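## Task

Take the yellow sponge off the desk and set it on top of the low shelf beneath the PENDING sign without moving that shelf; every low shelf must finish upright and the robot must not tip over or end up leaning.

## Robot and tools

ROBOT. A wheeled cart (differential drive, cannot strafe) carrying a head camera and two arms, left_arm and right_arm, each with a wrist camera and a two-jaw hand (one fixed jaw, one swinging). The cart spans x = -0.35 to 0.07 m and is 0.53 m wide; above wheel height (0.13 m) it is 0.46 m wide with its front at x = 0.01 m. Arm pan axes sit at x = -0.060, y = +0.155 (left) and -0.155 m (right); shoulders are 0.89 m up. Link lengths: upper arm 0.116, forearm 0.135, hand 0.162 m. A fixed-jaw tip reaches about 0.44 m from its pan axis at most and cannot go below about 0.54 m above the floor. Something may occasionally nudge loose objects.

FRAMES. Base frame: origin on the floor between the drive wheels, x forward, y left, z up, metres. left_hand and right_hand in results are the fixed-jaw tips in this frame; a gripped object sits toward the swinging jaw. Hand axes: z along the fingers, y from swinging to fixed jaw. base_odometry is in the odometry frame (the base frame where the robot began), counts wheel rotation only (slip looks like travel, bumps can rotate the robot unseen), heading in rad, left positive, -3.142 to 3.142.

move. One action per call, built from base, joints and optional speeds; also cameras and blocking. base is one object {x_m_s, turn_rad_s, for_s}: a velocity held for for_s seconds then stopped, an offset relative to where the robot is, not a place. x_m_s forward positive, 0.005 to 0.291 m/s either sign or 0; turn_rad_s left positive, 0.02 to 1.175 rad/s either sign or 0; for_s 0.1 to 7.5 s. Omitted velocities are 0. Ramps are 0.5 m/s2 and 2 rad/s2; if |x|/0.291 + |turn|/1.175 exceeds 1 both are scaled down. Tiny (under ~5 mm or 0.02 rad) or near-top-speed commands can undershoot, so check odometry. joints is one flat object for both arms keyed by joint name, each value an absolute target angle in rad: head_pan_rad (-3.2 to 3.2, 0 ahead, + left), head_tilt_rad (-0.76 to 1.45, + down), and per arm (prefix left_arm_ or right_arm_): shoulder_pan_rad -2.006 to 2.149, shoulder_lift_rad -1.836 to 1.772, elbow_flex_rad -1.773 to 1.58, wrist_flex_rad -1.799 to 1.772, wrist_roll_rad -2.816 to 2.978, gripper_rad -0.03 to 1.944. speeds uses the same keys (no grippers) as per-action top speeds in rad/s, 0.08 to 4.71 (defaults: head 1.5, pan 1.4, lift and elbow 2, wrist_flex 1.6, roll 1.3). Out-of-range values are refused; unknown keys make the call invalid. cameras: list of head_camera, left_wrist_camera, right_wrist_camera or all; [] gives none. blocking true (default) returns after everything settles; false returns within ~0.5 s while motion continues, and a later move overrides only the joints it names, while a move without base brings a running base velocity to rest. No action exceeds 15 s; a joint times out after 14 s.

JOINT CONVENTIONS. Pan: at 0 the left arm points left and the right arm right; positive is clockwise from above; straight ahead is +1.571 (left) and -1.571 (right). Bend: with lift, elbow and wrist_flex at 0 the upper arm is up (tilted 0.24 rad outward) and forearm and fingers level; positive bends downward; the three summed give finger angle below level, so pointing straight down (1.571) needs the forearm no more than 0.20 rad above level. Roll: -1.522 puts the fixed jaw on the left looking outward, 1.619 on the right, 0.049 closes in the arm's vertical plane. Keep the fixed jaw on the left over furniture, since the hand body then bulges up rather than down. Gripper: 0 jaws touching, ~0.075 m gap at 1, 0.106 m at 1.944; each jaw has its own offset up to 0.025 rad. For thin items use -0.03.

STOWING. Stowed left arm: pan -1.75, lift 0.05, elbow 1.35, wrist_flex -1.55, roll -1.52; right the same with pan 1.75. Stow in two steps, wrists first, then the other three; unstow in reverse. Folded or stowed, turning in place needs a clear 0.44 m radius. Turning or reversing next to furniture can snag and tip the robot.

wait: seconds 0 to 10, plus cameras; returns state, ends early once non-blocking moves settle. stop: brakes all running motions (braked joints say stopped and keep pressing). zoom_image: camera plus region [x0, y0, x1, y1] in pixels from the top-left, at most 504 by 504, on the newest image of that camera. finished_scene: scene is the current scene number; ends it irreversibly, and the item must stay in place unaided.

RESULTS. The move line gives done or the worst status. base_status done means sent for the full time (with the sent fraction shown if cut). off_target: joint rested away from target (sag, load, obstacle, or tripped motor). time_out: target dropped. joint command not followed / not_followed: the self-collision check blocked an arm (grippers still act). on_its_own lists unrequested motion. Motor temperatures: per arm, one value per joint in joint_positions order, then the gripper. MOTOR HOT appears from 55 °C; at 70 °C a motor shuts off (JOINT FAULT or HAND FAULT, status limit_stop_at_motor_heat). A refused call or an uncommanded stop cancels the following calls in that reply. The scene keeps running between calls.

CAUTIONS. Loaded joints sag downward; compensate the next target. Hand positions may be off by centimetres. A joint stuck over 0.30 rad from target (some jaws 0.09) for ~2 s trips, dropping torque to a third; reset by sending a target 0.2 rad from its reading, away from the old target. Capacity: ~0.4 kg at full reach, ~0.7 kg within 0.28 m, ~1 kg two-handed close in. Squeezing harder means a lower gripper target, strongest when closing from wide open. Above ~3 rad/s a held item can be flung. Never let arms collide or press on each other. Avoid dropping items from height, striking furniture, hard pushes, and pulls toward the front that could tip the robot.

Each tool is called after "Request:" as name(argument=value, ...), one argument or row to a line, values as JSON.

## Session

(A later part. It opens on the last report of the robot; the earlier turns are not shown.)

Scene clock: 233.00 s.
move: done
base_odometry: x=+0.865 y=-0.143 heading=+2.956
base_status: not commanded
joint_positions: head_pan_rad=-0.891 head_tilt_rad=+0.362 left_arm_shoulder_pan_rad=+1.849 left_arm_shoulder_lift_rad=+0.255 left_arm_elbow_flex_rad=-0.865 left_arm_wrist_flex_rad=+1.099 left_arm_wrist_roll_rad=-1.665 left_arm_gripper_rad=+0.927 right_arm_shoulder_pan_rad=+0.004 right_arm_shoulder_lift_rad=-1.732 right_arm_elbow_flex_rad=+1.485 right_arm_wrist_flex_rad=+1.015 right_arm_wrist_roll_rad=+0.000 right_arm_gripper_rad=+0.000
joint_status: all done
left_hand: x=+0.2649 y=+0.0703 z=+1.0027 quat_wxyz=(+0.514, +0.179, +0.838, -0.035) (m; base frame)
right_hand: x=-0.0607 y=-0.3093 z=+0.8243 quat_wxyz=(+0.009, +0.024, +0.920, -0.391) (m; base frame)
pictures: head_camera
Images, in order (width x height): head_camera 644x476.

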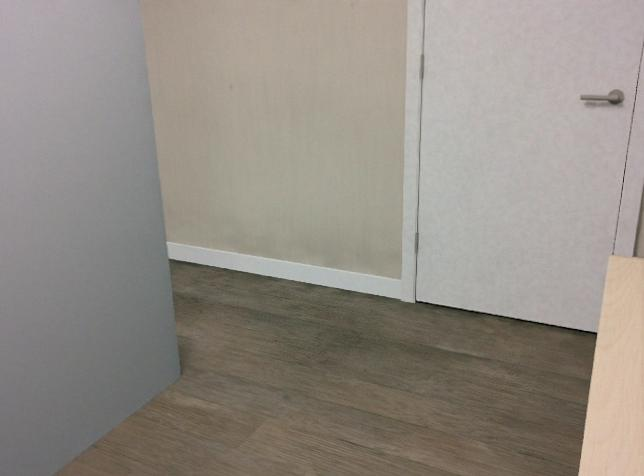

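Request:
move(
  base={"turn_rad_s":-0.7,"for_s":1.4},
  joints={"head_pan_rad":0.3},
  cameras=["head_camera"],
)

Request:
move(
  base={"x_m_s":0.25,"for_s":5.2},
  joints={"head_pan_rad":0.9},
  cameras=["head_camera"],
)

Scene clock: 260.30 s.
move: done
base_odometry: x=+0.865 y=-0.143 heading=+1.976
base_status: done (sent for 1.4 of 1.4 s)
joint_positions: head_pan_rad=+0.290 head_tilt_rad=+0.362 left_arm_shoulder_pan_rad=+1.847 left_arm_shoulder_lift_rad=+0.255 left_arm_elbow_flex_rad=-0.865 left_arm_wrist_flex_rad=+1.099 left_arm_wrist_roll_rad=-1.665 left_arm_gripper_rad=+0.927 right_arm_shoulder_pan_rad=+0.003 right_arm_shoulder_lift_rad=-1.732 right_arm_elbow_flex_rad=+1.485 right_arm_wrist_flex_rad=+1.015 right_arm_wrist_roll_rad=+0.000 right_arm_gripper_rad=+0.000
joint_status: all done
left_hand: x=+0.2650 y=+0.0708 z=+1.0027 quat_wxyz=(+0.514, +0.178, +0.839, -0.034) (m; base frame)
right_hand: x=-0.0604 y=-0.3093 z=+0.8243 quat_wxyz=(+0.009, +0.024, +0.920, -0.391) (m; base frame)
pictures: head_camera
Images, in order (width x height): head_camera 644x476.

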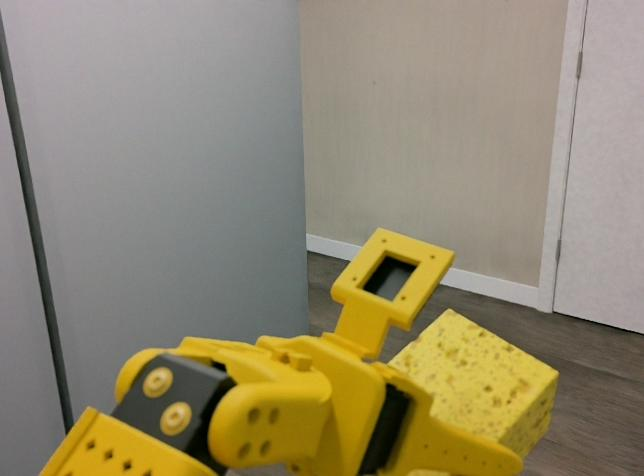

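Scene clock: 266.67 s.
move: done
base_odometry: x=+0.418 y=+0.924 heading=+1.976
base_status: done (sent for 5.2 of 5.2 s)
joint_positions: head_pan_rad=+0.891 head_tilt_rad=+0.361 left_arm_shoulder_pan_rad=+1.846 left_arm_shoulder_lift_rad=+0.244 left_arm_elbow_flex_rad=-0.869 left_arm_wrist_flex_rad=+1.100 left_arm_wrist_roll_rad=-1.665 left_arm_gripper_rad=+0.927 right_arm_shoulder_pan_rad=-0.004 right_arm_shoulder_lift_rad=-1.732 right_arm_elbow_flex_rad=+1.487 right_arm_wrist_flex_rad=+1.015 right_arm_wrist_roll_rad=+0.000 right_arm_gripper_rad=+0.000
joint_status: all done
left_hand: x=+0.2639 y=+0.0717 z=+1.0069 quat_wxyz=(+0.520, +0.177, +0.835, -0.034) (m; base frame)
right_hand: x=-0.0595 y=-0.3092 z=+0.8240 quat_wxyz=(+0.010, +0.021, +0.921, -0.390) (m; base frame)
pictures: head_camera
Images, in order (width x height): head_camera 644x476.

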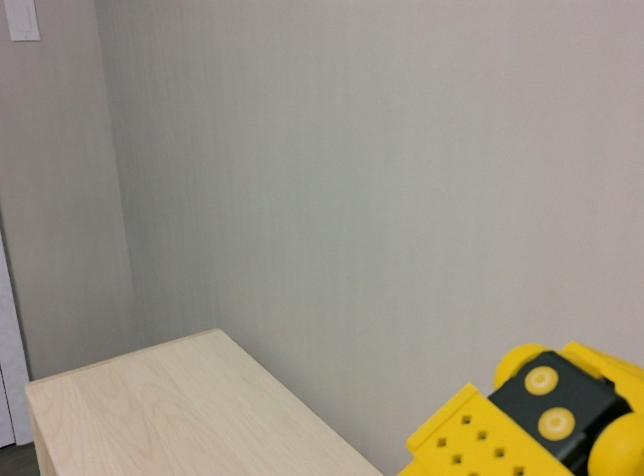

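Request:
move(
  joints={"head_pan_rad":-0.3,"head_tilt_rad":0.6},
  cameras=["head_camera"],
)

Request:
move(
  joints={"head_pan_rad":1.9,"head_tilt_rad":0.5},
  cameras=["head_camera"],
)

Request:
move(
  joints={"head_pan_rad":2.7,"head_tilt_rad":0.5},
  cameras=["head_camera"],
)

Request:
move(
  joints={"head_pan_rad":-1.3,"head_tilt_rad":0.5},
  cameras=["head_camera"],
)

Scene clock: 278.50 s.
move: done
base_odometry: x=+0.418 y=+0.924 heading=+1.976
base_status: not commanded
joint_positions: head_pan_rad=-0.291 head_tilt_rad=+0.593 left_arm_shoulder_pan_rad=+1.846 left_arm_shoulder_lift_rad=+0.244 left_arm_elbow_flex_rad=-0.869 left_arm_wrist_flex_rad=+1.100 left_arm_wrist_roll_rad=-1.665 left_arm_gripper_rad=+0.927 right_arm_shoulder_pan_rad=-0.004 right_arm_shoulder_lift_rad=-1.732 right_arm_elbow_flex_rad=+1.487 right_arm_wrist_flex_rad=+1.015 right_arm_wrist_roll_rad=+0.000 right_arm_gripper_rad=+0.000
joint_status: all done
left_hand: x=+0.2639 y=+0.0717 z=+1.0069 quat_wxyz=(+0.520, +0.177, +0.835, -0.034) (m; base frame)
right_hand: x=-0.0595 y=-0.3092 z=+0.8240 quat_wxyz=(+0.010, +0.021, +0.921, -0.390) (m; base frame)
pictures: head_camera
Images, in order (width x height): head_camera 644x476.

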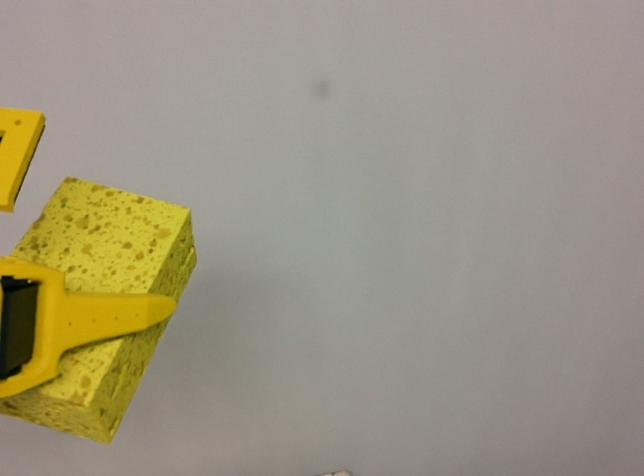

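Scene clock: 280.77 s.
move: done
base_odometry: x=+0.418 y=+0.924 heading=+1.976
base_status: not commanded
joint_positions: head_pan_rad=+1.890 head_tilt_rad=+0.513 left_arm_shoulder_pan_rad=+1.846 left_arm_shoulder_lift_rad=+0.244 left_arm_elbow_flex_rad=-0.869 left_arm_wrist_flex_rad=+1.100 left_arm_wrist_roll_rad=-1.665 left_arm_gripper_rad=+0.927 right_arm_shoulder_pan_rad=-0.004 right_arm_shoulder_lift_rad=-1.732 right_arm_elbow_flex_rad=+1.487 right_arm_wrist_flex_rad=+1.015 right_arm_wrist_roll_rad=+0.000 right_arm_gripper_rad=+0.000
joint_status: all done
left_hand: x=+0.2639 y=+0.0717 z=+1.0069 quat_wxyz=(+0.520, +0.177, +0.835, -0.034) (m; base frame)
right_hand: x=-0.0595 y=-0.3092 z=+0.8240 quat_wxyz=(+0.010, +0.021, +0.921, -0.390) (m; base frame)
pictures: head_camera
Images, in order (width x height): head_camera 644x476.

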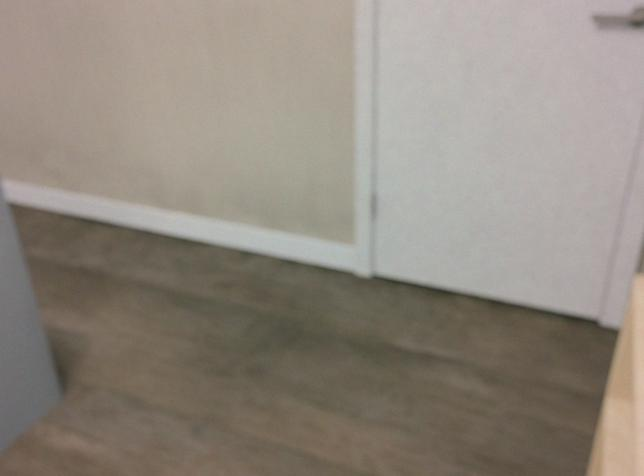

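Scene clock: 282.10 s.
move: done
base_odometry: x=+0.418 y=+0.924 heading=+1.976
base_status: not commanded
joint_positions: head_pan_rad=+2.689 head_tilt_rad=+0.513 left_arm_shoulder_pan_rad=+1.846 left_arm_shoulder_lift_rad=+0.244 left_arm_elbow_flex_rad=-0.869 left_arm_wrist_flex_rad=+1.100 left_arm_wrist_roll_rad=-1.665 left_arm_gripper_rad=+0.927 right_arm_shoulder_pan_rad=-0.004 right_arm_shoulder_lift_rad=-1.732 right_arm_elbow_flex_rad=+1.487 right_arm_wrist_flex_rad=+1.015 right_arm_wrist_roll_rad=+0.000 right_arm_gripper_rad=+0.000
joint_status: all done
left_hand: x=+0.2639 y=+0.0717 z=+1.0069 quat_wxyz=(+0.520, +0.177, +0.835, -0.034) (m; base frame)
right_hand: x=-0.0595 y=-0.3092 z=+0.8240 quat_wxyz=(+0.010, +0.021, +0.921, -0.390) (m; base frame)
pictures: head_camera
Images, in order (width x height): head_camera 644x476.

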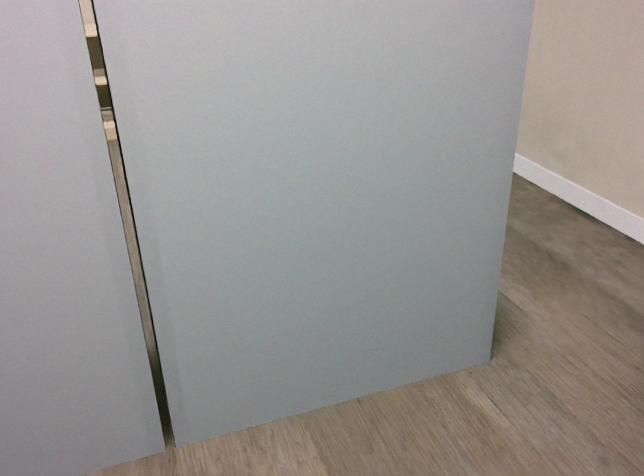

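Scene clock: 285.57 s.
move: done
base_odometry: x=+0.418 y=+0.924 heading=+1.976
base_status: not commanded
joint_positions: head_pan_rad=-1.290 head_tilt_rad=+0.513 left_arm_shoulder_pan_rad=+1.846 left_arm_shoulder_lift_rad=+0.244 left_arm_elbow_flex_rad=-0.869 left_arm_wrist_flex_rad=+1.100 left_arm_wrist_roll_rad=-1.665 left_arm_gripper_rad=+0.927 right_arm_shoulder_pan_rad=-0.004 right_arm_shoulder_lift_rad=-1.732 right_arm_elbow_flex_rad=+1.487 right_arm_wrist_flex_rad=+1.015 right_arm_wrist_roll_rad=+0.000 right_arm_gripper_rad=+0.000
joint_status: all done
left_hand: x=+0.2639 y=+0.0717 z=+1.0069 quat_wxyz=(+0.520, +0.177, +0.835, -0.034) (m; base frame)
right_hand: x=-0.0595 y=-0.3092 z=+0.8240 quat_wxyz=(+0.010, +0.021, +0.921, -0.390) (m; base frame)
pictures: head_camera
Images, in order (width x height): head_camera 644x476.

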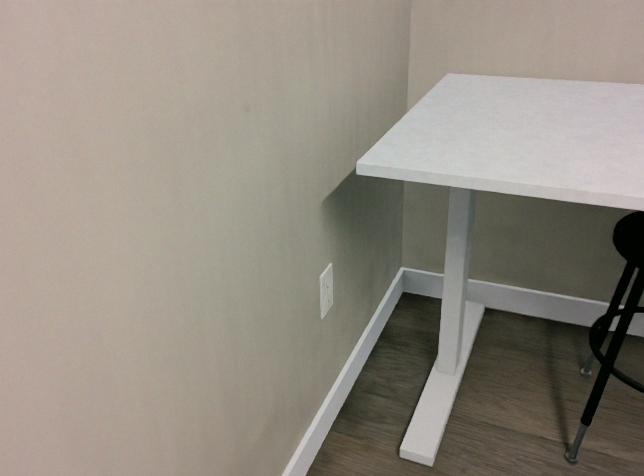

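Request:
move(
  base={"x_m_s":-0.2,"for_s":2.6},
  joints={"head_pan_rad":0.9,"head_tilt_rad":0.6},
  cameras=["head_camera"],
)

Request:
move(
  joints={"head_pan_rad":2.4,"head_tilt_rad":0.6},
  cameras=["head_camera"],
)

Scene clock: 306.53 s.
move: done
base_odometry: x=+0.620 y=+0.449 heading=+1.973
base_status: done (sent for 2.6 of 2.6 s)
joint_positions: head_pan_rad=+0.890 head_tilt_rad=+0.593 left_arm_shoulder_pan_rad=+1.849 left_arm_shoulder_lift_rad=+0.244 left_arm_elbow_flex_rad=-0.869 left_arm_wrist_flex_rad=+1.100 left_arm_wrist_roll_rad=-1.665 left_arm_gripper_rad=+0.927 right_arm_shoulder_pan_rad=+0.000 right_arm_shoulder_lift_rad=-1.732 right_arm_elbow_flex_rad=+1.487 right_arm_wrist_flex_rad=+1.015 right_arm_wrist_roll_rad=+0.000 right_arm_gripper_rad=+0.000
joint_status: all done
left_hand: x=+0.2636 y=+0.0707 z=+1.0069 quat_wxyz=(+0.519, +0.178, +0.835, -0.035) (m; base frame)
right_hand: x=-0.0599 y=-0.3092 z=+0.8240 quat_wxyz=(+0.010, +0.022, +0.921, -0.390) (m; base frame)
pictures: head_camera
Images, in order (width x height): head_camera 644x476.

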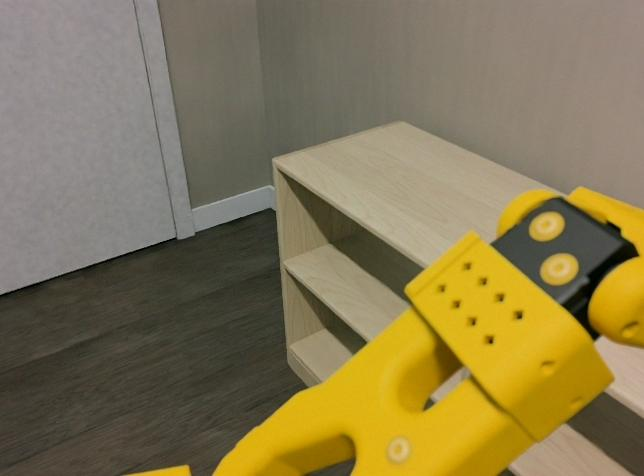

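Scene clock: 308.33 s.
move: done
base_odometry: x=+0.620 y=+0.449 heading=+1.973
base_status: not commanded
joint_positions: head_pan_rad=+2.390 head_tilt_rad=+0.593 left_arm_shoulder_pan_rad=+1.849 left_arm_shoulder_lift_rad=+0.244 left_arm_elbow_flex_rad=-0.869 left_arm_wrist_flex_rad=+1.100 left_arm_wrist_roll_rad=-1.665 left_arm_gripper_rad=+0.927 right_arm_shoulder_pan_rad=+0.000 right_arm_shoulder_lift_rad=-1.732 right_arm_elbow_flex_rad=+1.487 right_arm_wrist_flex_rad=+1.015 right_arm_wrist_roll_rad=+0.000 right_arm_gripper_rad=+0.000
joint_status: all done
left_hand: x=+0.2636 y=+0.0707 z=+1.0069 quat_wxyz=(+0.519, +0.178, +0.835, -0.035) (m; base frame)
right_hand: x=-0.0599 y=-0.3092 z=+0.8240 quat_wxyz=(+0.010, +0.022, +0.921, -0.390) (m; base frame)
pictures: head_camera
Images, in order (width x height): head_camera 644x476.

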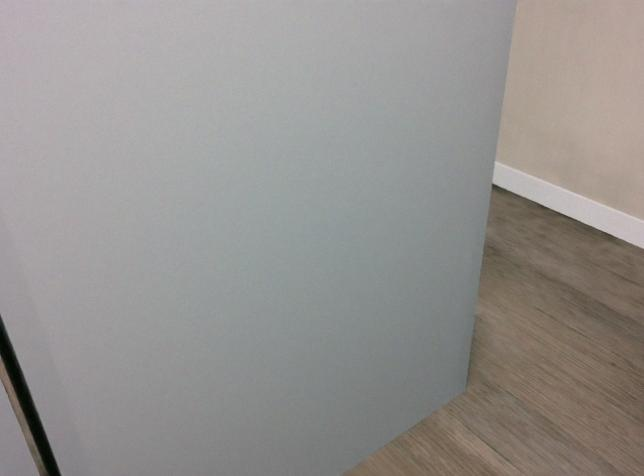

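Request:
move(
  base={"turn_rad_s":0.5,"for_s":3.03},
  joints={"head_pan_rad":-0.35,"head_tilt_rad":0.6},
  cameras=["head_camera"],
)

Scene clock: 321.00 s.
move: done
base_odometry: x=+0.620 y=+0.448 heading=-2.792
base_status: done (sent for 3.03 of 3.03 s)
joint_positions: head_pan_rad=-0.341 head_tilt_rad=+0.593 left_arm_shoulder_pan_rad=+1.850 left_arm_shoulder_lift_rad=+0.244 left_arm_elbow_flex_rad=-0.869 left_arm_wrist_flex_rad=+1.100 left_arm_wrist_roll_rad=-1.665 left_arm_gripper_rad=+0.927 right_arm_shoulder_pan_rad=-0.004 right_arm_shoulder_lift_rad=-1.732 right_arm_elbow_flex_rad=+1.487 right_arm_wrist_flex_rad=+1.015 right_arm_wrist_roll_rad=+0.000 right_arm_gripper_rad=+0.000
joint_status: all done
left_hand: x=+0.2635 y=+0.0702 z=+1.0069 quat_wxyz=(+0.519, +0.179, +0.835, -0.035) (m; base frame)
right_hand: x=-0.0595 y=-0.3092 z=+0.8240 quat_wxyz=(+0.010, +0.021, +0.921, -0.390) (m; base frame)
pictures: head_camera
Images, in order (width x height): head_camera 644x476.

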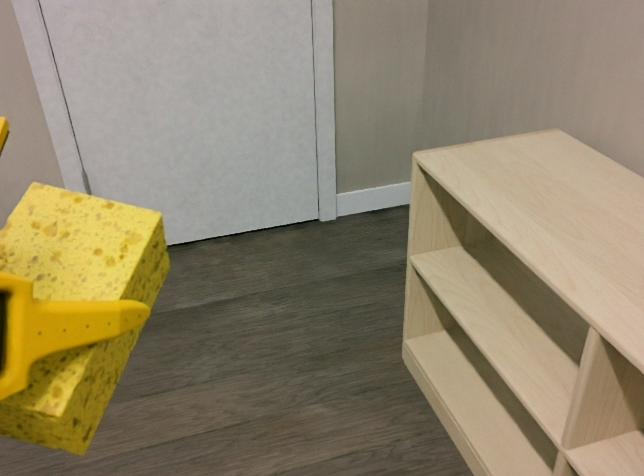

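Request:
move(
  base={"x_m_s":0.27,"for_s":5.5},
  joints={"head_pan_rad":1.7,"head_tilt_rad":0.6},
  cameras=["head_camera"],
)

Request:
move(
  joints={"head_pan_rad":-0.3,"head_tilt_rad":0.8},
  cameras=["head_camera"],
)

Scene clock: 340.10 s.
move: done
base_odometry: x=-0.775 y=-0.062 heading=-2.790
base_status: done (sent for 5.5 of 5.5 s)
joint_positions: head_pan_rad=+1.689 head_tilt_rad=+0.593 left_arm_shoulder_pan_rad=+1.844 left_arm_shoulder_lift_rad=+0.244 left_arm_elbow_flex_rad=-0.869 left_arm_wrist_flex_rad=+1.100 left_arm_wrist_roll_rad=-1.665 left_arm_gripper_rad=+0.927 right_arm_shoulder_pan_rad=+0.003 right_arm_shoulder_lift_rad=-1.732 right_arm_elbow_flex_rad=+1.487 right_arm_wrist_flex_rad=+1.015 right_arm_wrist_roll_rad=+0.000 right_arm_gripper_rad=+0.000
joint_status: all done
left_hand: x=+0.2640 y=+0.0722 z=+1.0069 quat_wxyz=(+0.520, +0.176, +0.835, -0.034) (m; base frame)
right_hand: x=-0.0604 y=-0.3092 z=+0.8240 quat_wxyz=(+0.009, +0.024, +0.921, -0.390) (m; base frame)
pictures: head_camera
Images, in order (width x height): head_camera 644x476.

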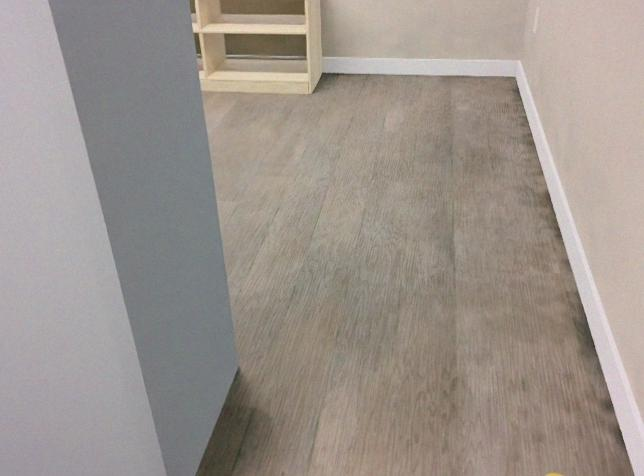

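Scene clock: 342.23 s.
move: done
base_odometry: x=-0.775 y=-0.062 heading=-2.790
base_status: not commanded
joint_positions: head_pan_rad=-0.291 head_tilt_rad=+0.794 left_arm_shoulder_pan_rad=+1.844 left_arm_shoulder_lift_rad=+0.244 left_arm_elbow_flex_rad=-0.869 left_arm_wrist_flex_rad=+1.100 left_arm_wrist_roll_rad=-1.665 left_arm_gripper_rad=+0.927 right_arm_shoulder_pan_rad=+0.003 right_arm_shoulder_lift_rad=-1.732 right_arm_elbow_flex_rad=+1.487 right_arm_wrist_flex_rad=+1.015 right_arm_wrist_roll_rad=+0.000 right_arm_gripper_rad=+0.000
joint_status: all done
left_hand: x=+0.2640 y=+0.0722 z=+1.0069 quat_wxyz=(+0.520, +0.176, +0.835, -0.034) (m; base frame)
right_hand: x=-0.0604 y=-0.3092 z=+0.8240 quat_wxyz=(+0.009, +0.024, +0.921, -0.390) (m; base frame)
pictures: head_camera
Images, in order (width x height): head_camera 644x476.

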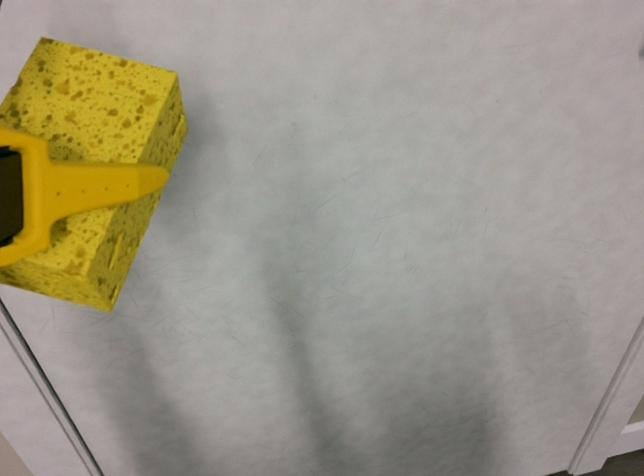

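Request:
move(
  base={"turn_rad_s":0.5,"for_s":3.1},
  joints={"head_pan_rad":0.15,"head_tilt_rad":0.35},
)

Request:
move(
  joints={"head_pan_rad":-0.35},
  cameras=["head_camera"],
)

Scene clock: 363.87 s.
move: done
base_odometry: x=-0.774 y=-0.061 heading=-1.242
base_status: done (sent for 3.1 of 3.1 s)
joint_positions: head_pan_rad=+0.140 head_tilt_rad=+0.362 left_arm_shoulder_pan_rad=+1.839 left_arm_shoulder_lift_rad=+0.244 left_arm_elbow_flex_rad=-0.869 left_arm_wrist_flex_rad=+1.100 left_arm_wrist_roll_rad=-1.665 left_arm_gripper_rad=+0.927 right_arm_shoulder_pan_rad=-0.002 right_arm_shoulder_lift_rad=-1.732 right_arm_elbow_flex_rad=+1.487 right_arm_wrist_flex_rad=+1.015 right_arm_wrist_roll_rad=+0.000 right_arm_gripper_rad=+0.000
joint_status: all done
left_hand: x=+0.2644 y=+0.0737 z=+1.0069 quat_wxyz=(+0.520, +0.174, +0.836, -0.033) (m; base frame)
right_hand: x=-0.0597 y=-0.3092 z=+0.8240 quat_wxyz=(+0.010, +0.021, +0.921, -0.390) (m; base frame)
pictures: none

Scene clock: 365.00 s.
move: done
base_odometry: x=-0.774 y=-0.061 heading=-1.242
base_status: not commanded
joint_positions: head_pan_rad=-0.341 head_tilt_rad=+0.362 left_arm_shoulder_pan_rad=+1.839 left_arm_shoulder_lift_rad=+0.244 left_arm_elbow_flex_rad=-0.869 left_arm_wrist_flex_rad=+1.100 left_arm_wrist_roll_rad=-1.665 left_arm_gripper_rad=+0.927 right_arm_shoulder_pan_rad=-0.002 right_arm_shoulder_lift_rad=-1.732 right_arm_elbow_flex_rad=+1.487 right_arm_wrist_flex_rad=+1.015 right_arm_wrist_roll_rad=+0.000 right_arm_gripper_rad=+0.000
joint_status: all done
left_hand: x=+0.2644 y=+0.0737 z=+1.0069 quat_wxyz=(+0.520, +0.174, +0.836, -0.033) (m; base frame)
right_hand: x=-0.0597 y=-0.3092 z=+0.8240 quat_wxyz=(+0.010, +0.021, +0.921, -0.390) (m; base frame)
pictures: head_camera
Images, in order (width x height): head_camera 644x476.

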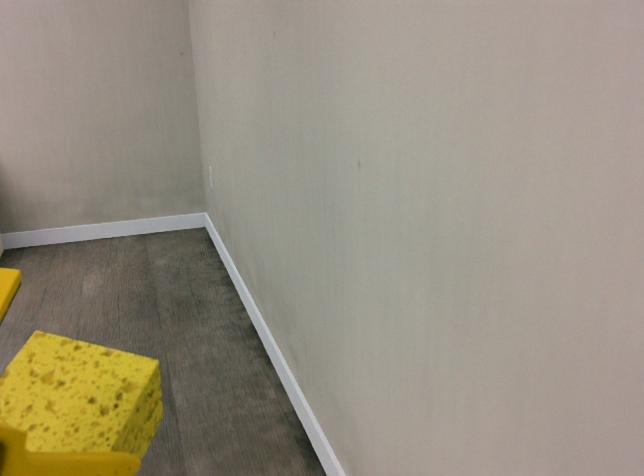

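Request:
move(
  base={"x_m_s":0.27,"for_s":6.9},
  joints={"head_pan_rad":0.75,"head_tilt_rad":0.3},
  cameras=["head_camera"],
)

Request:
move(
  joints={"head_pan_rad":0.75,"head_tilt_rad":-0.15},
  cameras=["head_camera"],
)

Scene clock: 381.70 s.
move: done
base_odometry: x=-0.171 y=-1.824 heading=-1.241
base_status: done (sent for 6.9 of 6.9 s)
joint_positions: head_pan_rad=+0.739 head_tilt_rad=+0.312 left_arm_shoulder_pan_rad=+1.842 left_arm_shoulder_lift_rad=+0.244 left_arm_elbow_flex_rad=-0.869 left_arm_wrist_flex_rad=+1.100 left_arm_wrist_roll_rad=-1.665 left_arm_gripper_rad=+0.927 right_arm_shoulder_pan_rad=+0.003 right_arm_shoulder_lift_rad=-1.732 right_arm_elbow_flex_rad=+1.487 right_arm_wrist_flex_rad=+1.015 right_arm_wrist_roll_rad=+0.000 right_arm_gripper_rad=+0.000
joint_status: all done
left_hand: x=+0.2641 y=+0.0727 z=+1.0069 quat_wxyz=(+0.520, +0.176, +0.835, -0.033) (m; base frame)
right_hand: x=-0.0604 y=-0.3092 z=+0.8240 quat_wxyz=(+0.009, +0.024, +0.921, -0.390) (m; base frame)
pictures: head_camera
Images, in order (width x height): head_camera 644x476.

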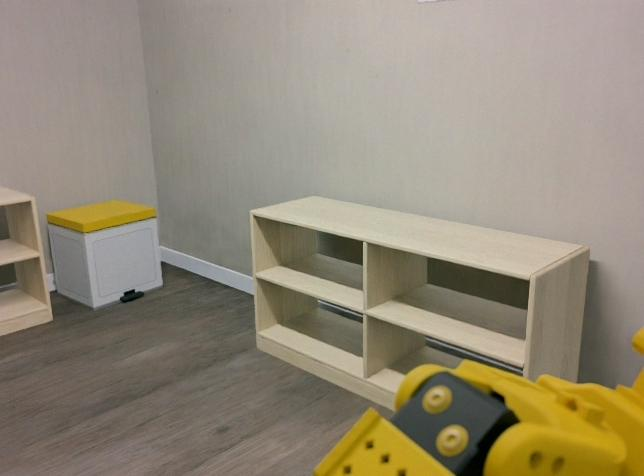

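Scene clock: 382.80 s.
move: done
base_odometry: x=-0.171 y=-1.824 heading=-1.241
base_status: not commanded
joint_positions: head_pan_rad=+0.739 head_tilt_rad=-0.141 left_arm_shoulder_pan_rad=+1.842 left_arm_shoulder_lift_rad=+0.244 left_arm_elbow_flex_rad=-0.869 left_arm_wrist_flex_rad=+1.100 left_arm_wrist_roll_rad=-1.665 left_arm_gripper_rad=+0.927 right_arm_shoulder_pan_rad=+0.003 right_arm_shoulder_lift_rad=-1.732 right_arm_elbow_flex_rad=+1.487 right_arm_wrist_flex_rad=+1.015 right_arm_wrist_roll_rad=+0.000 right_arm_gripper_rad=+0.000
joint_status: all done
left_hand: x=+0.2641 y=+0.0727 z=+1.0069 quat_wxyz=(+0.520, +0.176, +0.835, -0.033) (m; base frame)
right_hand: x=-0.0604 y=-0.3092 z=+0.8240 quat_wxyz=(+0.009, +0.024, +0.921, -0.390) (m; base frame)
pictures: head_camera
Images, in order (width x height): head_camera 644x476.

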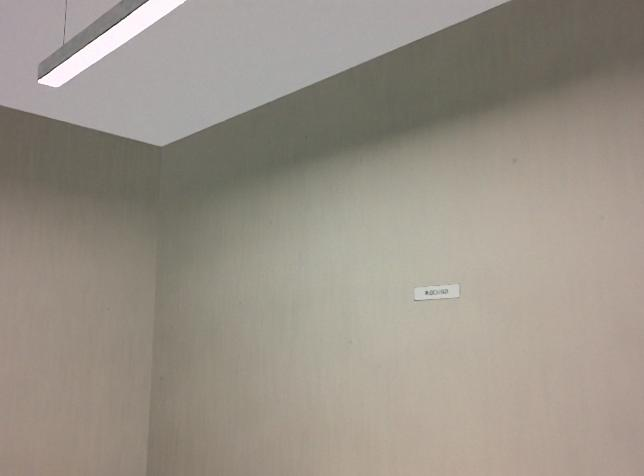

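Request:
zoom_image(
  camera="head_camera",
  region=[400, 270, 480, 320],
)

Scaled by 6.300.

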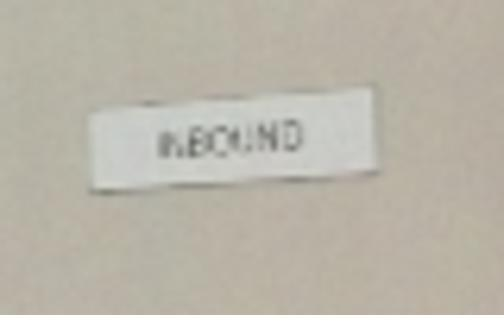

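Request:
move(
  joints={"head_pan_rad":1.4,"head_tilt_rad":-0.05},
  cameras=["head_camera"],
)

Request:
move(
  joints={"head_pan_rad":1.3,"head_tilt_rad":0.35},
  cameras=["head_camera"],
)

Scene clock: 393.70 s.
move: done
base_odometry: x=-0.171 y=-1.824 heading=-1.241
base_status: not commanded
joint_positions: head_pan_rad=+1.390 head_tilt_rad=-0.059 left_arm_shoulder_pan_rad=+1.842 left_arm_shoulder_lift_rad=+0.244 left_arm_elbow_flex_rad=-0.869 left_arm_wrist_flex_rad=+1.100 left_arm_wrist_roll_rad=-1.665 left_arm_gripper_rad=+0.927 right_arm_shoulder_pan_rad=+0.003 right_arm_shoulder_lift_rad=-1.732 right_arm_elbow_flex_rad=+1.487 right_arm_wrist_flex_rad=+1.015 right_arm_wrist_roll_rad=+0.000 right_arm_gripper_rad=+0.000
joint_status: all done
left_hand: x=+0.2641 y=+0.0727 z=+1.0069 quat_wxyz=(+0.520, +0.176, +0.835, -0.033) (m; base frame)
right_hand: x=-0.0604 y=-0.3092 z=+0.8240 quat_wxyz=(+0.009, +0.024, +0.921, -0.390) (m; base frame)
pictures: head_camera
Images, in order (width x height): head_camera 644x476.

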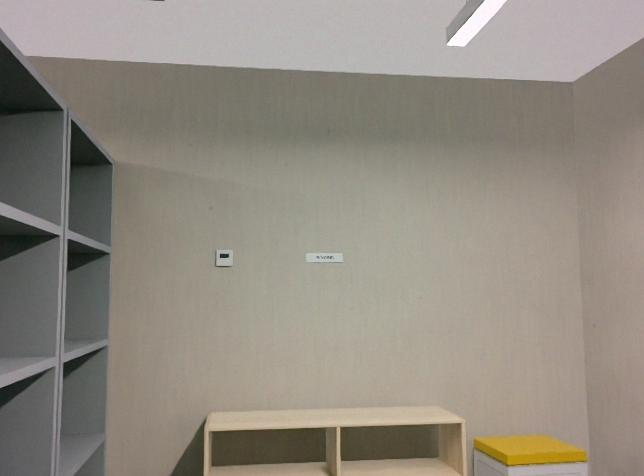

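Scene clock: 394.77 s.
move: done
base_odometry: x=-0.171 y=-1.824 heading=-1.241
base_status: not commanded
joint_positions: head_pan_rad=+1.310 head_tilt_rad=+0.342 left_arm_shoulder_pan_rad=+1.842 left_arm_shoulder_lift_rad=+0.244 left_arm_elbow_flex_rad=-0.869 left_arm_wrist_flex_rad=+1.100 left_arm_wrist_roll_rad=-1.665 left_arm_gripper_rad=+0.927 right_arm_shoulder_pan_rad=+0.003 right_arm_shoulder_lift_rad=-1.732 right_arm_elbow_flex_rad=+1.487 right_arm_wrist_flex_rad=+1.015 right_arm_wrist_roll_rad=+0.000 right_arm_gripper_rad=+0.000
joint_status: all done
left_hand: x=+0.2641 y=+0.0727 z=+1.0069 quat_wxyz=(+0.520, +0.176, +0.835, -0.033) (m; base frame)
right_hand: x=-0.0604 y=-0.3092 z=+0.8240 quat_wxyz=(+0.009, +0.024, +0.921, -0.390) (m; base frame)
pictures: head_camera
Images, in order (width x height): head_camera 644x476.

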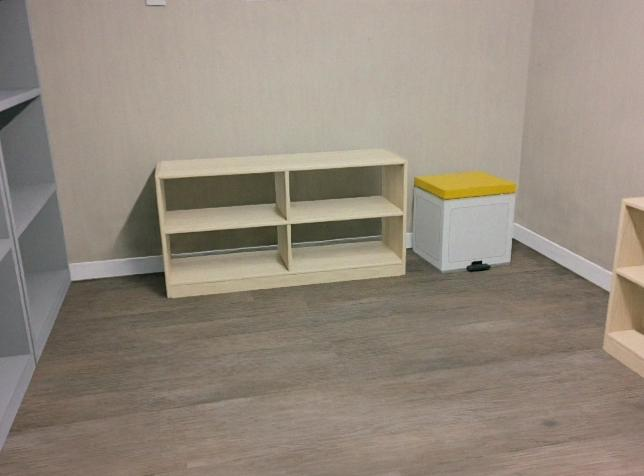

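Request:
move(
  base={"x_m_s":0.25,"for_s":2.2},
  joints={"head_pan_rad":0.15,"head_tilt_rad":0.2},
)

Request:
move(
  base={"turn_rad_s":0.6,"for_s":2.57},
  joints={"left_arm_shoulder_pan_rad":1.6,"left_arm_wrist_roll_rad":-1.56},
  cameras=["head_camera"],
)

Request:
move(
  joints={"head_pan_rad":-0.45,"head_tilt_rad":0.0},
  cameras=["head_camera"],
)

Scene clock: 411.17 s.
move: done
base_odometry: x=+0.008 y=-2.345 heading=-1.241
base_status: done (sent for 2.2 of 2.2 s)
joint_positions: head_pan_rad=+0.159 head_tilt_rad=+0.212 left_arm_shoulder_pan_rad=+1.842 left_arm_shoulder_lift_rad=+0.244 left_arm_elbow_flex_rad=-0.869 left_arm_wrist_flex_rad=+1.100 left_arm_wrist_roll_rad=-1.665 left_arm_gripper_rad=+0.927 right_arm_shoulder_pan_rad=+0.000 right_arm_shoulder_lift_rad=-1.732 right_arm_elbow_flex_rad=+1.487 right_arm_wrist_flex_rad=+1.015 right_arm_wrist_roll_rad=+0.000 right_arm_gripper_rad=+0.000
joint_status: all done
left_hand: x=+0.2641 y=+0.0727 z=+1.0069 quat_wxyz=(+0.520, +0.176, +0.835, -0.033) (m; base frame)
right_hand: x=-0.0599 y=-0.3092 z=+0.8240 quat_wxyz=(+0.010, +0.022, +0.921, -0.390) (m; base frame)
pictures: none

Scene clock: 414.43 s.
move: done
base_odometry: x=+0.007 y=-2.344 heading=+0.298
base_status: done (sent for 2.57 of 2.57 s)
joint_positions: head_pan_rad=+0.159 head_tilt_rad=+0.212 left_arm_shoulder_pan_rad=+1.605 left_arm_shoulder_lift_rad=+0.244 left_arm_elbow_flex_rad=-0.869 left_arm_wrist_flex_rad=+1.100 left_arm_wrist_roll_rad=-1.567 left_arm_gripper_rad=+0.927 right_arm_shoulder_pan_rad=-0.002 right_arm_shoulder_lift_rad=-1.732 right_arm_elbow_flex_rad=+1.487 right_arm_wrist_flex_rad=+1.015 right_arm_wrist_roll_rad=+0.000 right_arm_gripper_rad=+0.000
joint_status: all done
left_hand: x=+0.2740 y=+0.1514 z=+1.0062 quat_wxyz=(+0.521, +0.034, +0.853, +0.003) (m; base frame)
right_hand: x=-0.0597 y=-0.3092 z=+0.8240 quat_wxyz=(+0.010, +0.021, +0.921, -0.390) (m; base frame)
pictures: head_camera
Images, in order (width x height): head_camera 644x476.

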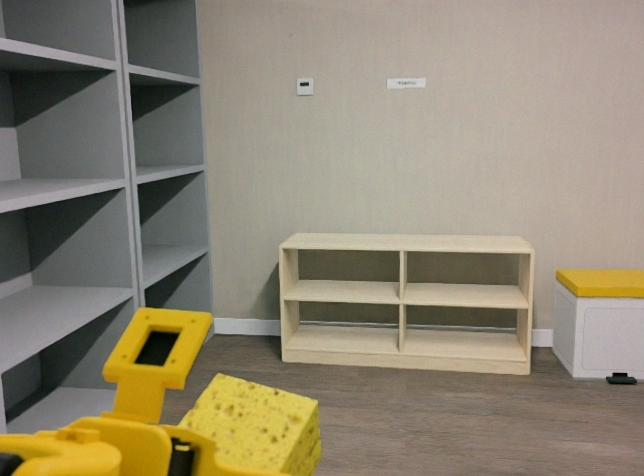

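Scene clock: 415.63 s.
move: done
base_odometry: x=+0.007 y=-2.344 heading=+0.298
base_status: not commanded
joint_positions: head_pan_rad=-0.440 head_tilt_rad=+0.010 left_arm_shoulder_pan_rad=+1.605 left_arm_shoulder_lift_rad=+0.244 left_arm_elbow_flex_rad=-0.869 left_arm_wrist_flex_rad=+1.100 left_arm_wrist_roll_rad=-1.567 left_arm_gripper_rad=+0.927 right_arm_shoulder_pan_rad=-0.002 right_arm_shoulder_lift_rad=-1.732 right_arm_elbow_flex_rad=+1.487 right_arm_wrist_flex_rad=+1.015 right_arm_wrist_roll_rad=+0.000 right_arm_gripper_rad=+0.000
joint_status: all done
left_hand: x=+0.2740 y=+0.1514 z=+1.0062 quat_wxyz=(+0.521, +0.034, +0.853, +0.003) (m; base frame)
right_hand: x=-0.0597 y=-0.3092 z=+0.8240 quat_wxyz=(+0.010, +0.021, +0.921, -0.390) (m; base frame)
pictures: head_camera
Images, in order (width x height): head_camera 644x476.

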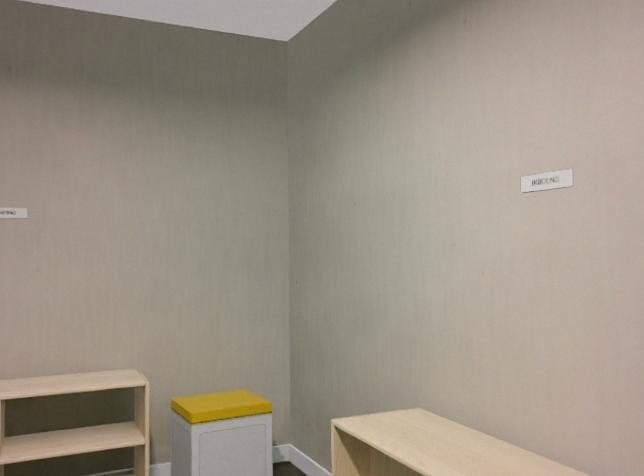

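Request:
move(
  base={"turn_rad_s":0.1,"for_s":0.6},
  joints={"head_pan_rad":-0.05,"head_tilt_rad":0.05},
)

Request:
move(
  base={"x_m_s":0.27,"for_s":4.0},
  cameras=["head_camera"],
)

Request:
zoom_image(
  camera="head_camera",
  region=[250, 0, 450, 140],
)

Request:
move(
  base={"x_m_s":0.25,"for_s":4.6},
  joints={"head_pan_rad":-0.2,"head_tilt_rad":1.0},
  cameras=["head_camera"],
)

Scene clock: 425.67 s.
move: done
base_odometry: x=+0.007 y=-2.344 heading=+0.356
base_status: done (sent for 0.6 of 0.6 s)
joint_positions: head_pan_rad=-0.061 head_tilt_rad=+0.041 left_arm_shoulder_pan_rad=+1.606 left_arm_shoulder_lift_rad=+0.244 left_arm_elbow_flex_rad=-0.869 left_arm_wrist_flex_rad=+1.100 left_arm_wrist_roll_rad=-1.567 left_arm_gripper_rad=+0.927 right_arm_shoulder_pan_rad=-0.004 right_arm_shoulder_lift_rad=-1.732 right_arm_elbow_flex_rad=+1.487 right_arm_wrist_flex_rad=+1.015 right_arm_wrist_roll_rad=+0.000 right_arm_gripper_rad=+0.000
joint_status: all done
left_hand: x=+0.2740 y=+0.1509 z=+1.0062 quat_wxyz=(+0.521, +0.034, +0.853, +0.002) (m; base frame)
right_hand: x=-0.0595 y=-0.3092 z=+0.8240 quat_wxyz=(+0.010, +0.021, +0.921, -0.390) (m; base frame)
pictures: none

Scene clock: 430.87 s.
move: done
base_odometry: x=+1.019 y=-1.965 heading=+0.360
base_status: done (sent for 4 of 4 s)
joint_positions: head_pan_rad=-0.061 head_tilt_rad=+0.042 left_arm_shoulder_pan_rad=+1.606 left_arm_shoulder_lift_rad=+0.244 left_arm_elbow_flex_rad=-0.869 left_arm_wrist_flex_rad=+1.100 left_arm_wrist_roll_rad=-1.567 left_arm_gripper_rad=+0.927 right_arm_shoulder_pan_rad=+0.001 right_arm_shoulder_lift_rad=-1.732 right_arm_elbow_flex_rad=+1.487 right_arm_wrist_flex_rad=+1.015 right_arm_wrist_roll_rad=+0.000 right_arm_gripper_rad=+0.000
joint_status: not commanded
left_hand: x=+0.2740 y=+0.1509 z=+1.0062 quat_wxyz=(+0.521, +0.034, +0.853, +0.002) (m; base frame)
right_hand: x=-0.0602 y=-0.3092 z=+0.8240 quat_wxyz=(+0.009, +0.023, +0.921, -0.390) (m; base frame)
pictures: head_camera
Images, in order (width x height): head_camera 644x476.

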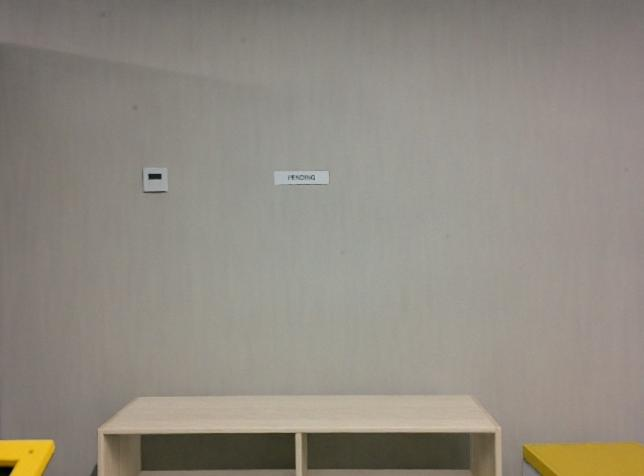

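Scaled by 2.520.

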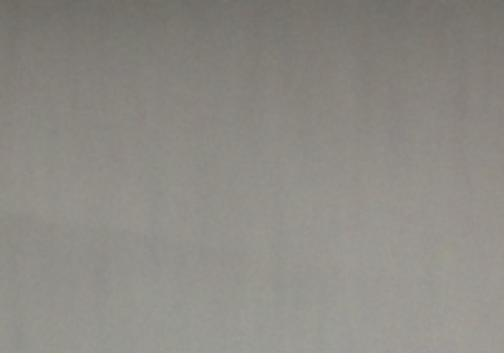

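Scene clock: 436.63 s.
move: done
base_odometry: x=+2.095 y=-1.560 heading=+0.359
base_status: done (sent for 4.6 of 4.6 s)
joint_positions: head_pan_rad=-0.190 head_tilt_rad=+0.994 left_arm_shoulder_pan_rad=+1.606 left_arm_shoulder_lift_rad=+0.244 left_arm_elbow_flex_rad=-0.869 left_arm_wrist_flex_rad=+1.100 left_arm_wrist_roll_rad=-1.567 left_arm_gripper_rad=+0.927 right_arm_shoulder_pan_rad=+0.000 right_arm_shoulder_lift_rad=-1.732 right_arm_elbow_flex_rad=+1.487 right_arm_wrist_flex_rad=+1.015 right_arm_wrist_roll_rad=+0.000 right_arm_gripper_rad=+0.000
joint_status: all done
left_hand: x=+0.2740 y=+0.1509 z=+1.0062 quat_wxyz=(+0.521, +0.034, +0.853, +0.002) (m; base frame)
right_hand: x=-0.0599 y=-0.3092 z=+0.8240 quat_wxyz=(+0.010, +0.022, +0.921, -0.390) (m; base frame)
pictures: head_camera
Images, in order (width x height): head_camera 644x476.

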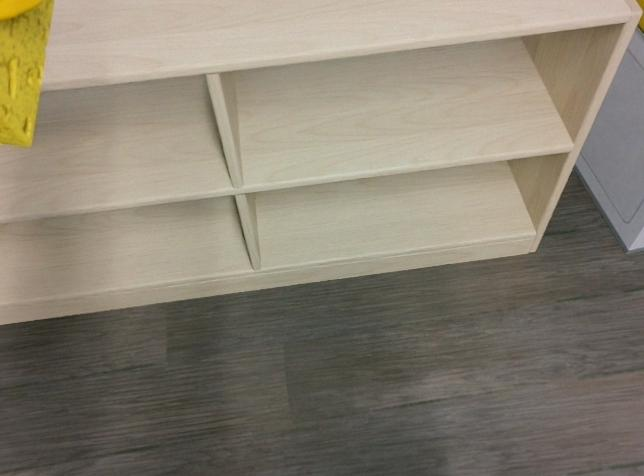

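Request:
move(
  base={"x_m_s":0.22,"for_s":2.2},
  joints={"head_pan_rad":-0.2,"head_tilt_rad":1.295},
  cameras=["head_camera"],
)

Scene clock: 450.87 s.
move: done
base_odometry: x=+2.548 y=-1.390 heading=+0.359
base_status: done (sent for 2.2 of 2.2 s)
joint_positions: head_pan_rad=-0.190 head_tilt_rad=+1.289 left_arm_shoulder_pan_rad=+1.606 left_arm_shoulder_lift_rad=+0.244 left_arm_elbow_flex_rad=-0.869 left_arm_wrist_flex_rad=+1.100 left_arm_wrist_roll_rad=-1.567 left_arm_gripper_rad=+0.927 right_arm_shoulder_pan_rad=+0.004 right_arm_shoulder_lift_rad=-1.732 right_arm_elbow_flex_rad=+1.487 right_arm_wrist_flex_rad=+1.015 right_arm_wrist_roll_rad=+0.000 right_arm_gripper_rad=+0.000
joint_status: all done
left_hand: x=+0.2740 y=+0.1509 z=+1.0062 quat_wxyz=(+0.521, +0.034, +0.853, +0.002) (m; base frame)
right_hand: x=-0.0607 y=-0.3092 z=+0.8240 quat_wxyz=(+0.009, +0.024, +0.921, -0.390) (m; base frame)
pictures: head_camera
Images, in order (width x height): head_camera 644x476.

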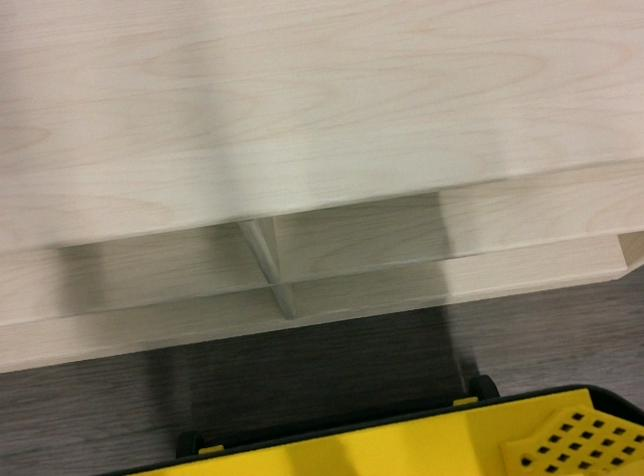

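Request:
move(
  base={"x_m_s":0.1,"for_s":0.85},
  joints={"left_arm_shoulder_pan_rad":1.72},
)

Request:
move(
  joints={"left_arm_shoulder_lift_rad":0.77,"left_arm_elbow_flex_rad":0.36,"left_arm_wrist_flex_rad":-0.16,"head_pan_rad":0.1,"head_tilt_rad":1.1},
  speeds={"left_arm_shoulder_lift_rad":0.5,"left_arm_elbow_flex_rad":0.9,"left_arm_wrist_flex_rad":0.9},
  cameras=["head_camera"],
)

Scene clock: 459.20 s.
move: done
base_odometry: x=+2.630 y=-1.360 heading=+0.358
base_status: done (sent for 0.87 of 0.87 s)
joint_positions: head_pan_rad=-0.190 head_tilt_rad=+1.289 left_arm_shoulder_pan_rad=+1.715 left_arm_shoulder_lift_rad=+0.244 left_arm_elbow_flex_rad=-0.869 left_arm_wrist_flex_rad=+1.100 left_arm_wrist_roll_rad=-1.567 left_arm_gripper_rad=+0.927 right_arm_shoulder_pan_rad=-0.004 right_arm_shoulder_lift_rad=-1.732 right_arm_elbow_flex_rad=+1.487 right_arm_wrist_flex_rad=+1.015 right_arm_wrist_roll_rad=+0.000 right_arm_gripper_rad=+0.000
joint_status: all done
left_hand: x=+0.2716 y=+0.1146 z=+1.0062 quat_wxyz=(+0.520, +0.081, +0.850, -0.026) (m; base frame)
right_hand: x=-0.0595 y=-0.3092 z=+0.8240 quat_wxyz=(+0.010, +0.021, +0.921, -0.390) (m; base frame)
pictures: none

Scene clock: 461.30 s.
move: done
base_odometry: x=+2.630 y=-1.360 heading=+0.358
base_status: not commanded
joint_positions: head_pan_rad=+0.089 head_tilt_rad=+1.114 left_arm_shoulder_pan_rad=+1.715 left_arm_shoulder_lift_rad=+0.781 left_arm_elbow_flex_rad=+0.359 left_arm_wrist_flex_rad=-0.147 left_arm_wrist_roll_rad=-1.567 left_arm_gripper_rad=+0.927 right_arm_shoulder_pan_rad=-0.002 right_arm_shoulder_lift_rad=-1.732 right_arm_elbow_flex_rad=+1.487 right_arm_wrist_flex_rad=+1.015 right_arm_wrist_roll_rad=+0.000 right_arm_gripper_rad=+0.000
joint_status: all done
left_hand: x=+0.2164 y=+0.1226 z=+0.6993 quat_wxyz=(+0.284, +0.091, +0.954, -0.014) (m; base frame)
right_hand: x=-0.0597 y=-0.3092 z=+0.8240 quat_wxyz=(+0.010, +0.021, +0.921, -0.390) (m; base frame)
pictures: head_camera
Images, in order (width x height): head_camera 644x476.

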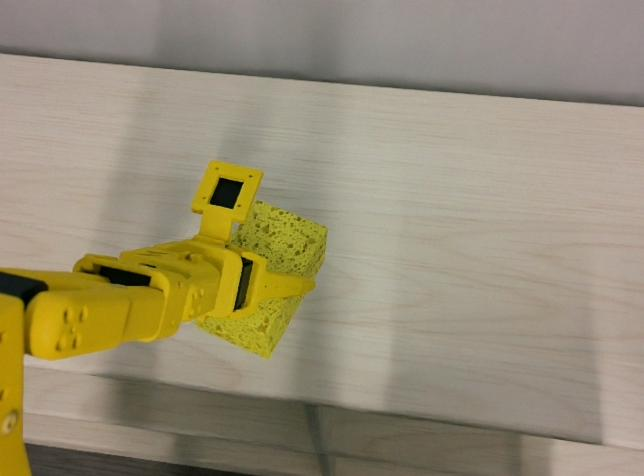

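Sponge over the shelf with margin. Lower.

Request:
move(
  joints={"left_arm_shoulder_lift_rad":1.37,"left_arm_elbow_flex_rad":-0.1,"left_arm_wrist_flex_rad":-0.25},
  speeds={"left_arm_shoulder_lift_rad":0.5,"left_arm_elbow_flex_rad":0.4,"left_arm_wrist_flex_rad":0.15},
)

Request:
move(
  joints={"left_arm_shoulder_lift_rad":1.49,"left_arm_elbow_flex_rad":-0.08,"left_arm_wrist_flex_rad":-0.55},
  speeds={"left_arm_shoulder_lift_rad":0.2,"left_arm_elbow_flex_rad":0.2,"left_arm_wrist_flex_rad":0.4},
  cameras=["head_camera","left_wrist_camera"],
)

Scene clock: 476.67 s.
move: done
base_odometry: x=+2.630 y=-1.360 heading=+0.358
base_status: not commanded
joint_positions: head_pan_rad=+0.089 head_tilt_rad=+1.114 left_arm_shoulder_pan_rad=+1.715 left_arm_shoulder_lift_rad=+1.335 left_arm_elbow_flex_rad=-0.099 left_arm_wrist_flex_rad=-0.254 left_arm_wrist_roll_rad=-1.558 left_arm_gripper_rad=+0.927 right_arm_shoulder_pan_rad=-0.002 right_arm_shoulder_lift_rad=-1.732 right_arm_elbow_flex_rad=+1.487 right_arm_wrist_flex_rad=+1.015 right_arm_wrist_roll_rad=+0.000 right_arm_gripper_rad=+0.000
joint_status: all done
left_hand: x=+0.2230 y=+0.1217 z=+0.6339 quat_wxyz=(+0.290, +0.086, +0.953, -0.016) (m; base frame)
right_hand: x=-0.0597 y=-0.3092 z=+0.8240 quat_wxyz=(+0.010, +0.021, +0.921, -0.390) (m; base frame)
pictures: none

Scene clock: 477.90 s.
move: done
base_odometry: x=+2.630 y=-1.360 heading=+0.358
base_status: not commanded
joint_positions: head_pan_rad=+0.089 head_tilt_rad=+1.114 left_arm_shoulder_pan_rad=+1.715 left_arm_shoulder_lift_rad=+1.441 left_arm_elbow_flex_rad=-0.099 left_arm_wrist_flex_rad=-0.553 left_arm_wrist_roll_rad=-1.558 left_arm_gripper_rad=+0.927 right_arm_shoulder_pan_rad=-0.002 right_arm_shoulder_lift_rad=-1.732 right_arm_elbow_flex_rad=+1.487 right_arm_wrist_flex_rad=+1.015 right_arm_wrist_roll_rad=+0.000 right_arm_gripper_rad=+0.000
joint_status: all done
left_hand: x=+0.2326 y=+0.1203 z=+0.6368 quat_wxyz=(+0.381, +0.083, +0.921, -0.021) (m; base frame)
right_hand: x=-0.0597 y=-0.3092 z=+0.8240 quat_wxyz=(+0.010, +0.021, +0.921, -0.390) (m; base frame)
pictures: head_camera, left_wrist_camera
Images, in order (width x height): head_camera 644x476, left_wrist_camera 644x476.

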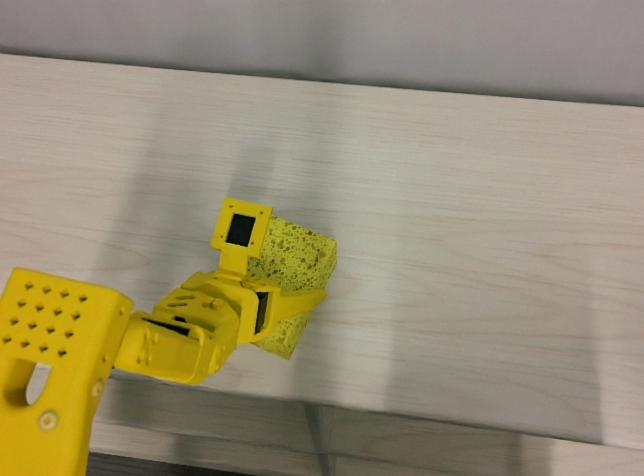

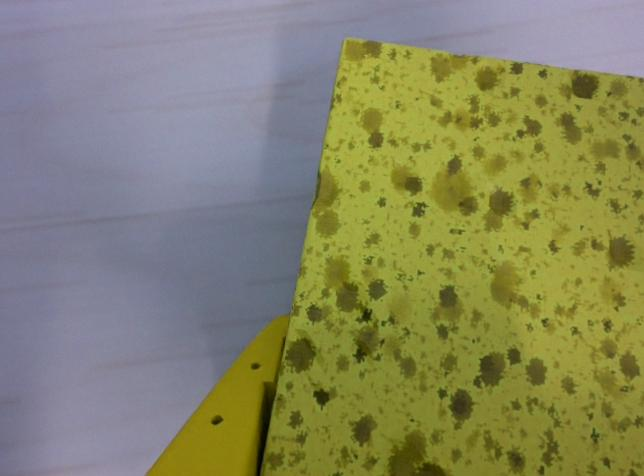

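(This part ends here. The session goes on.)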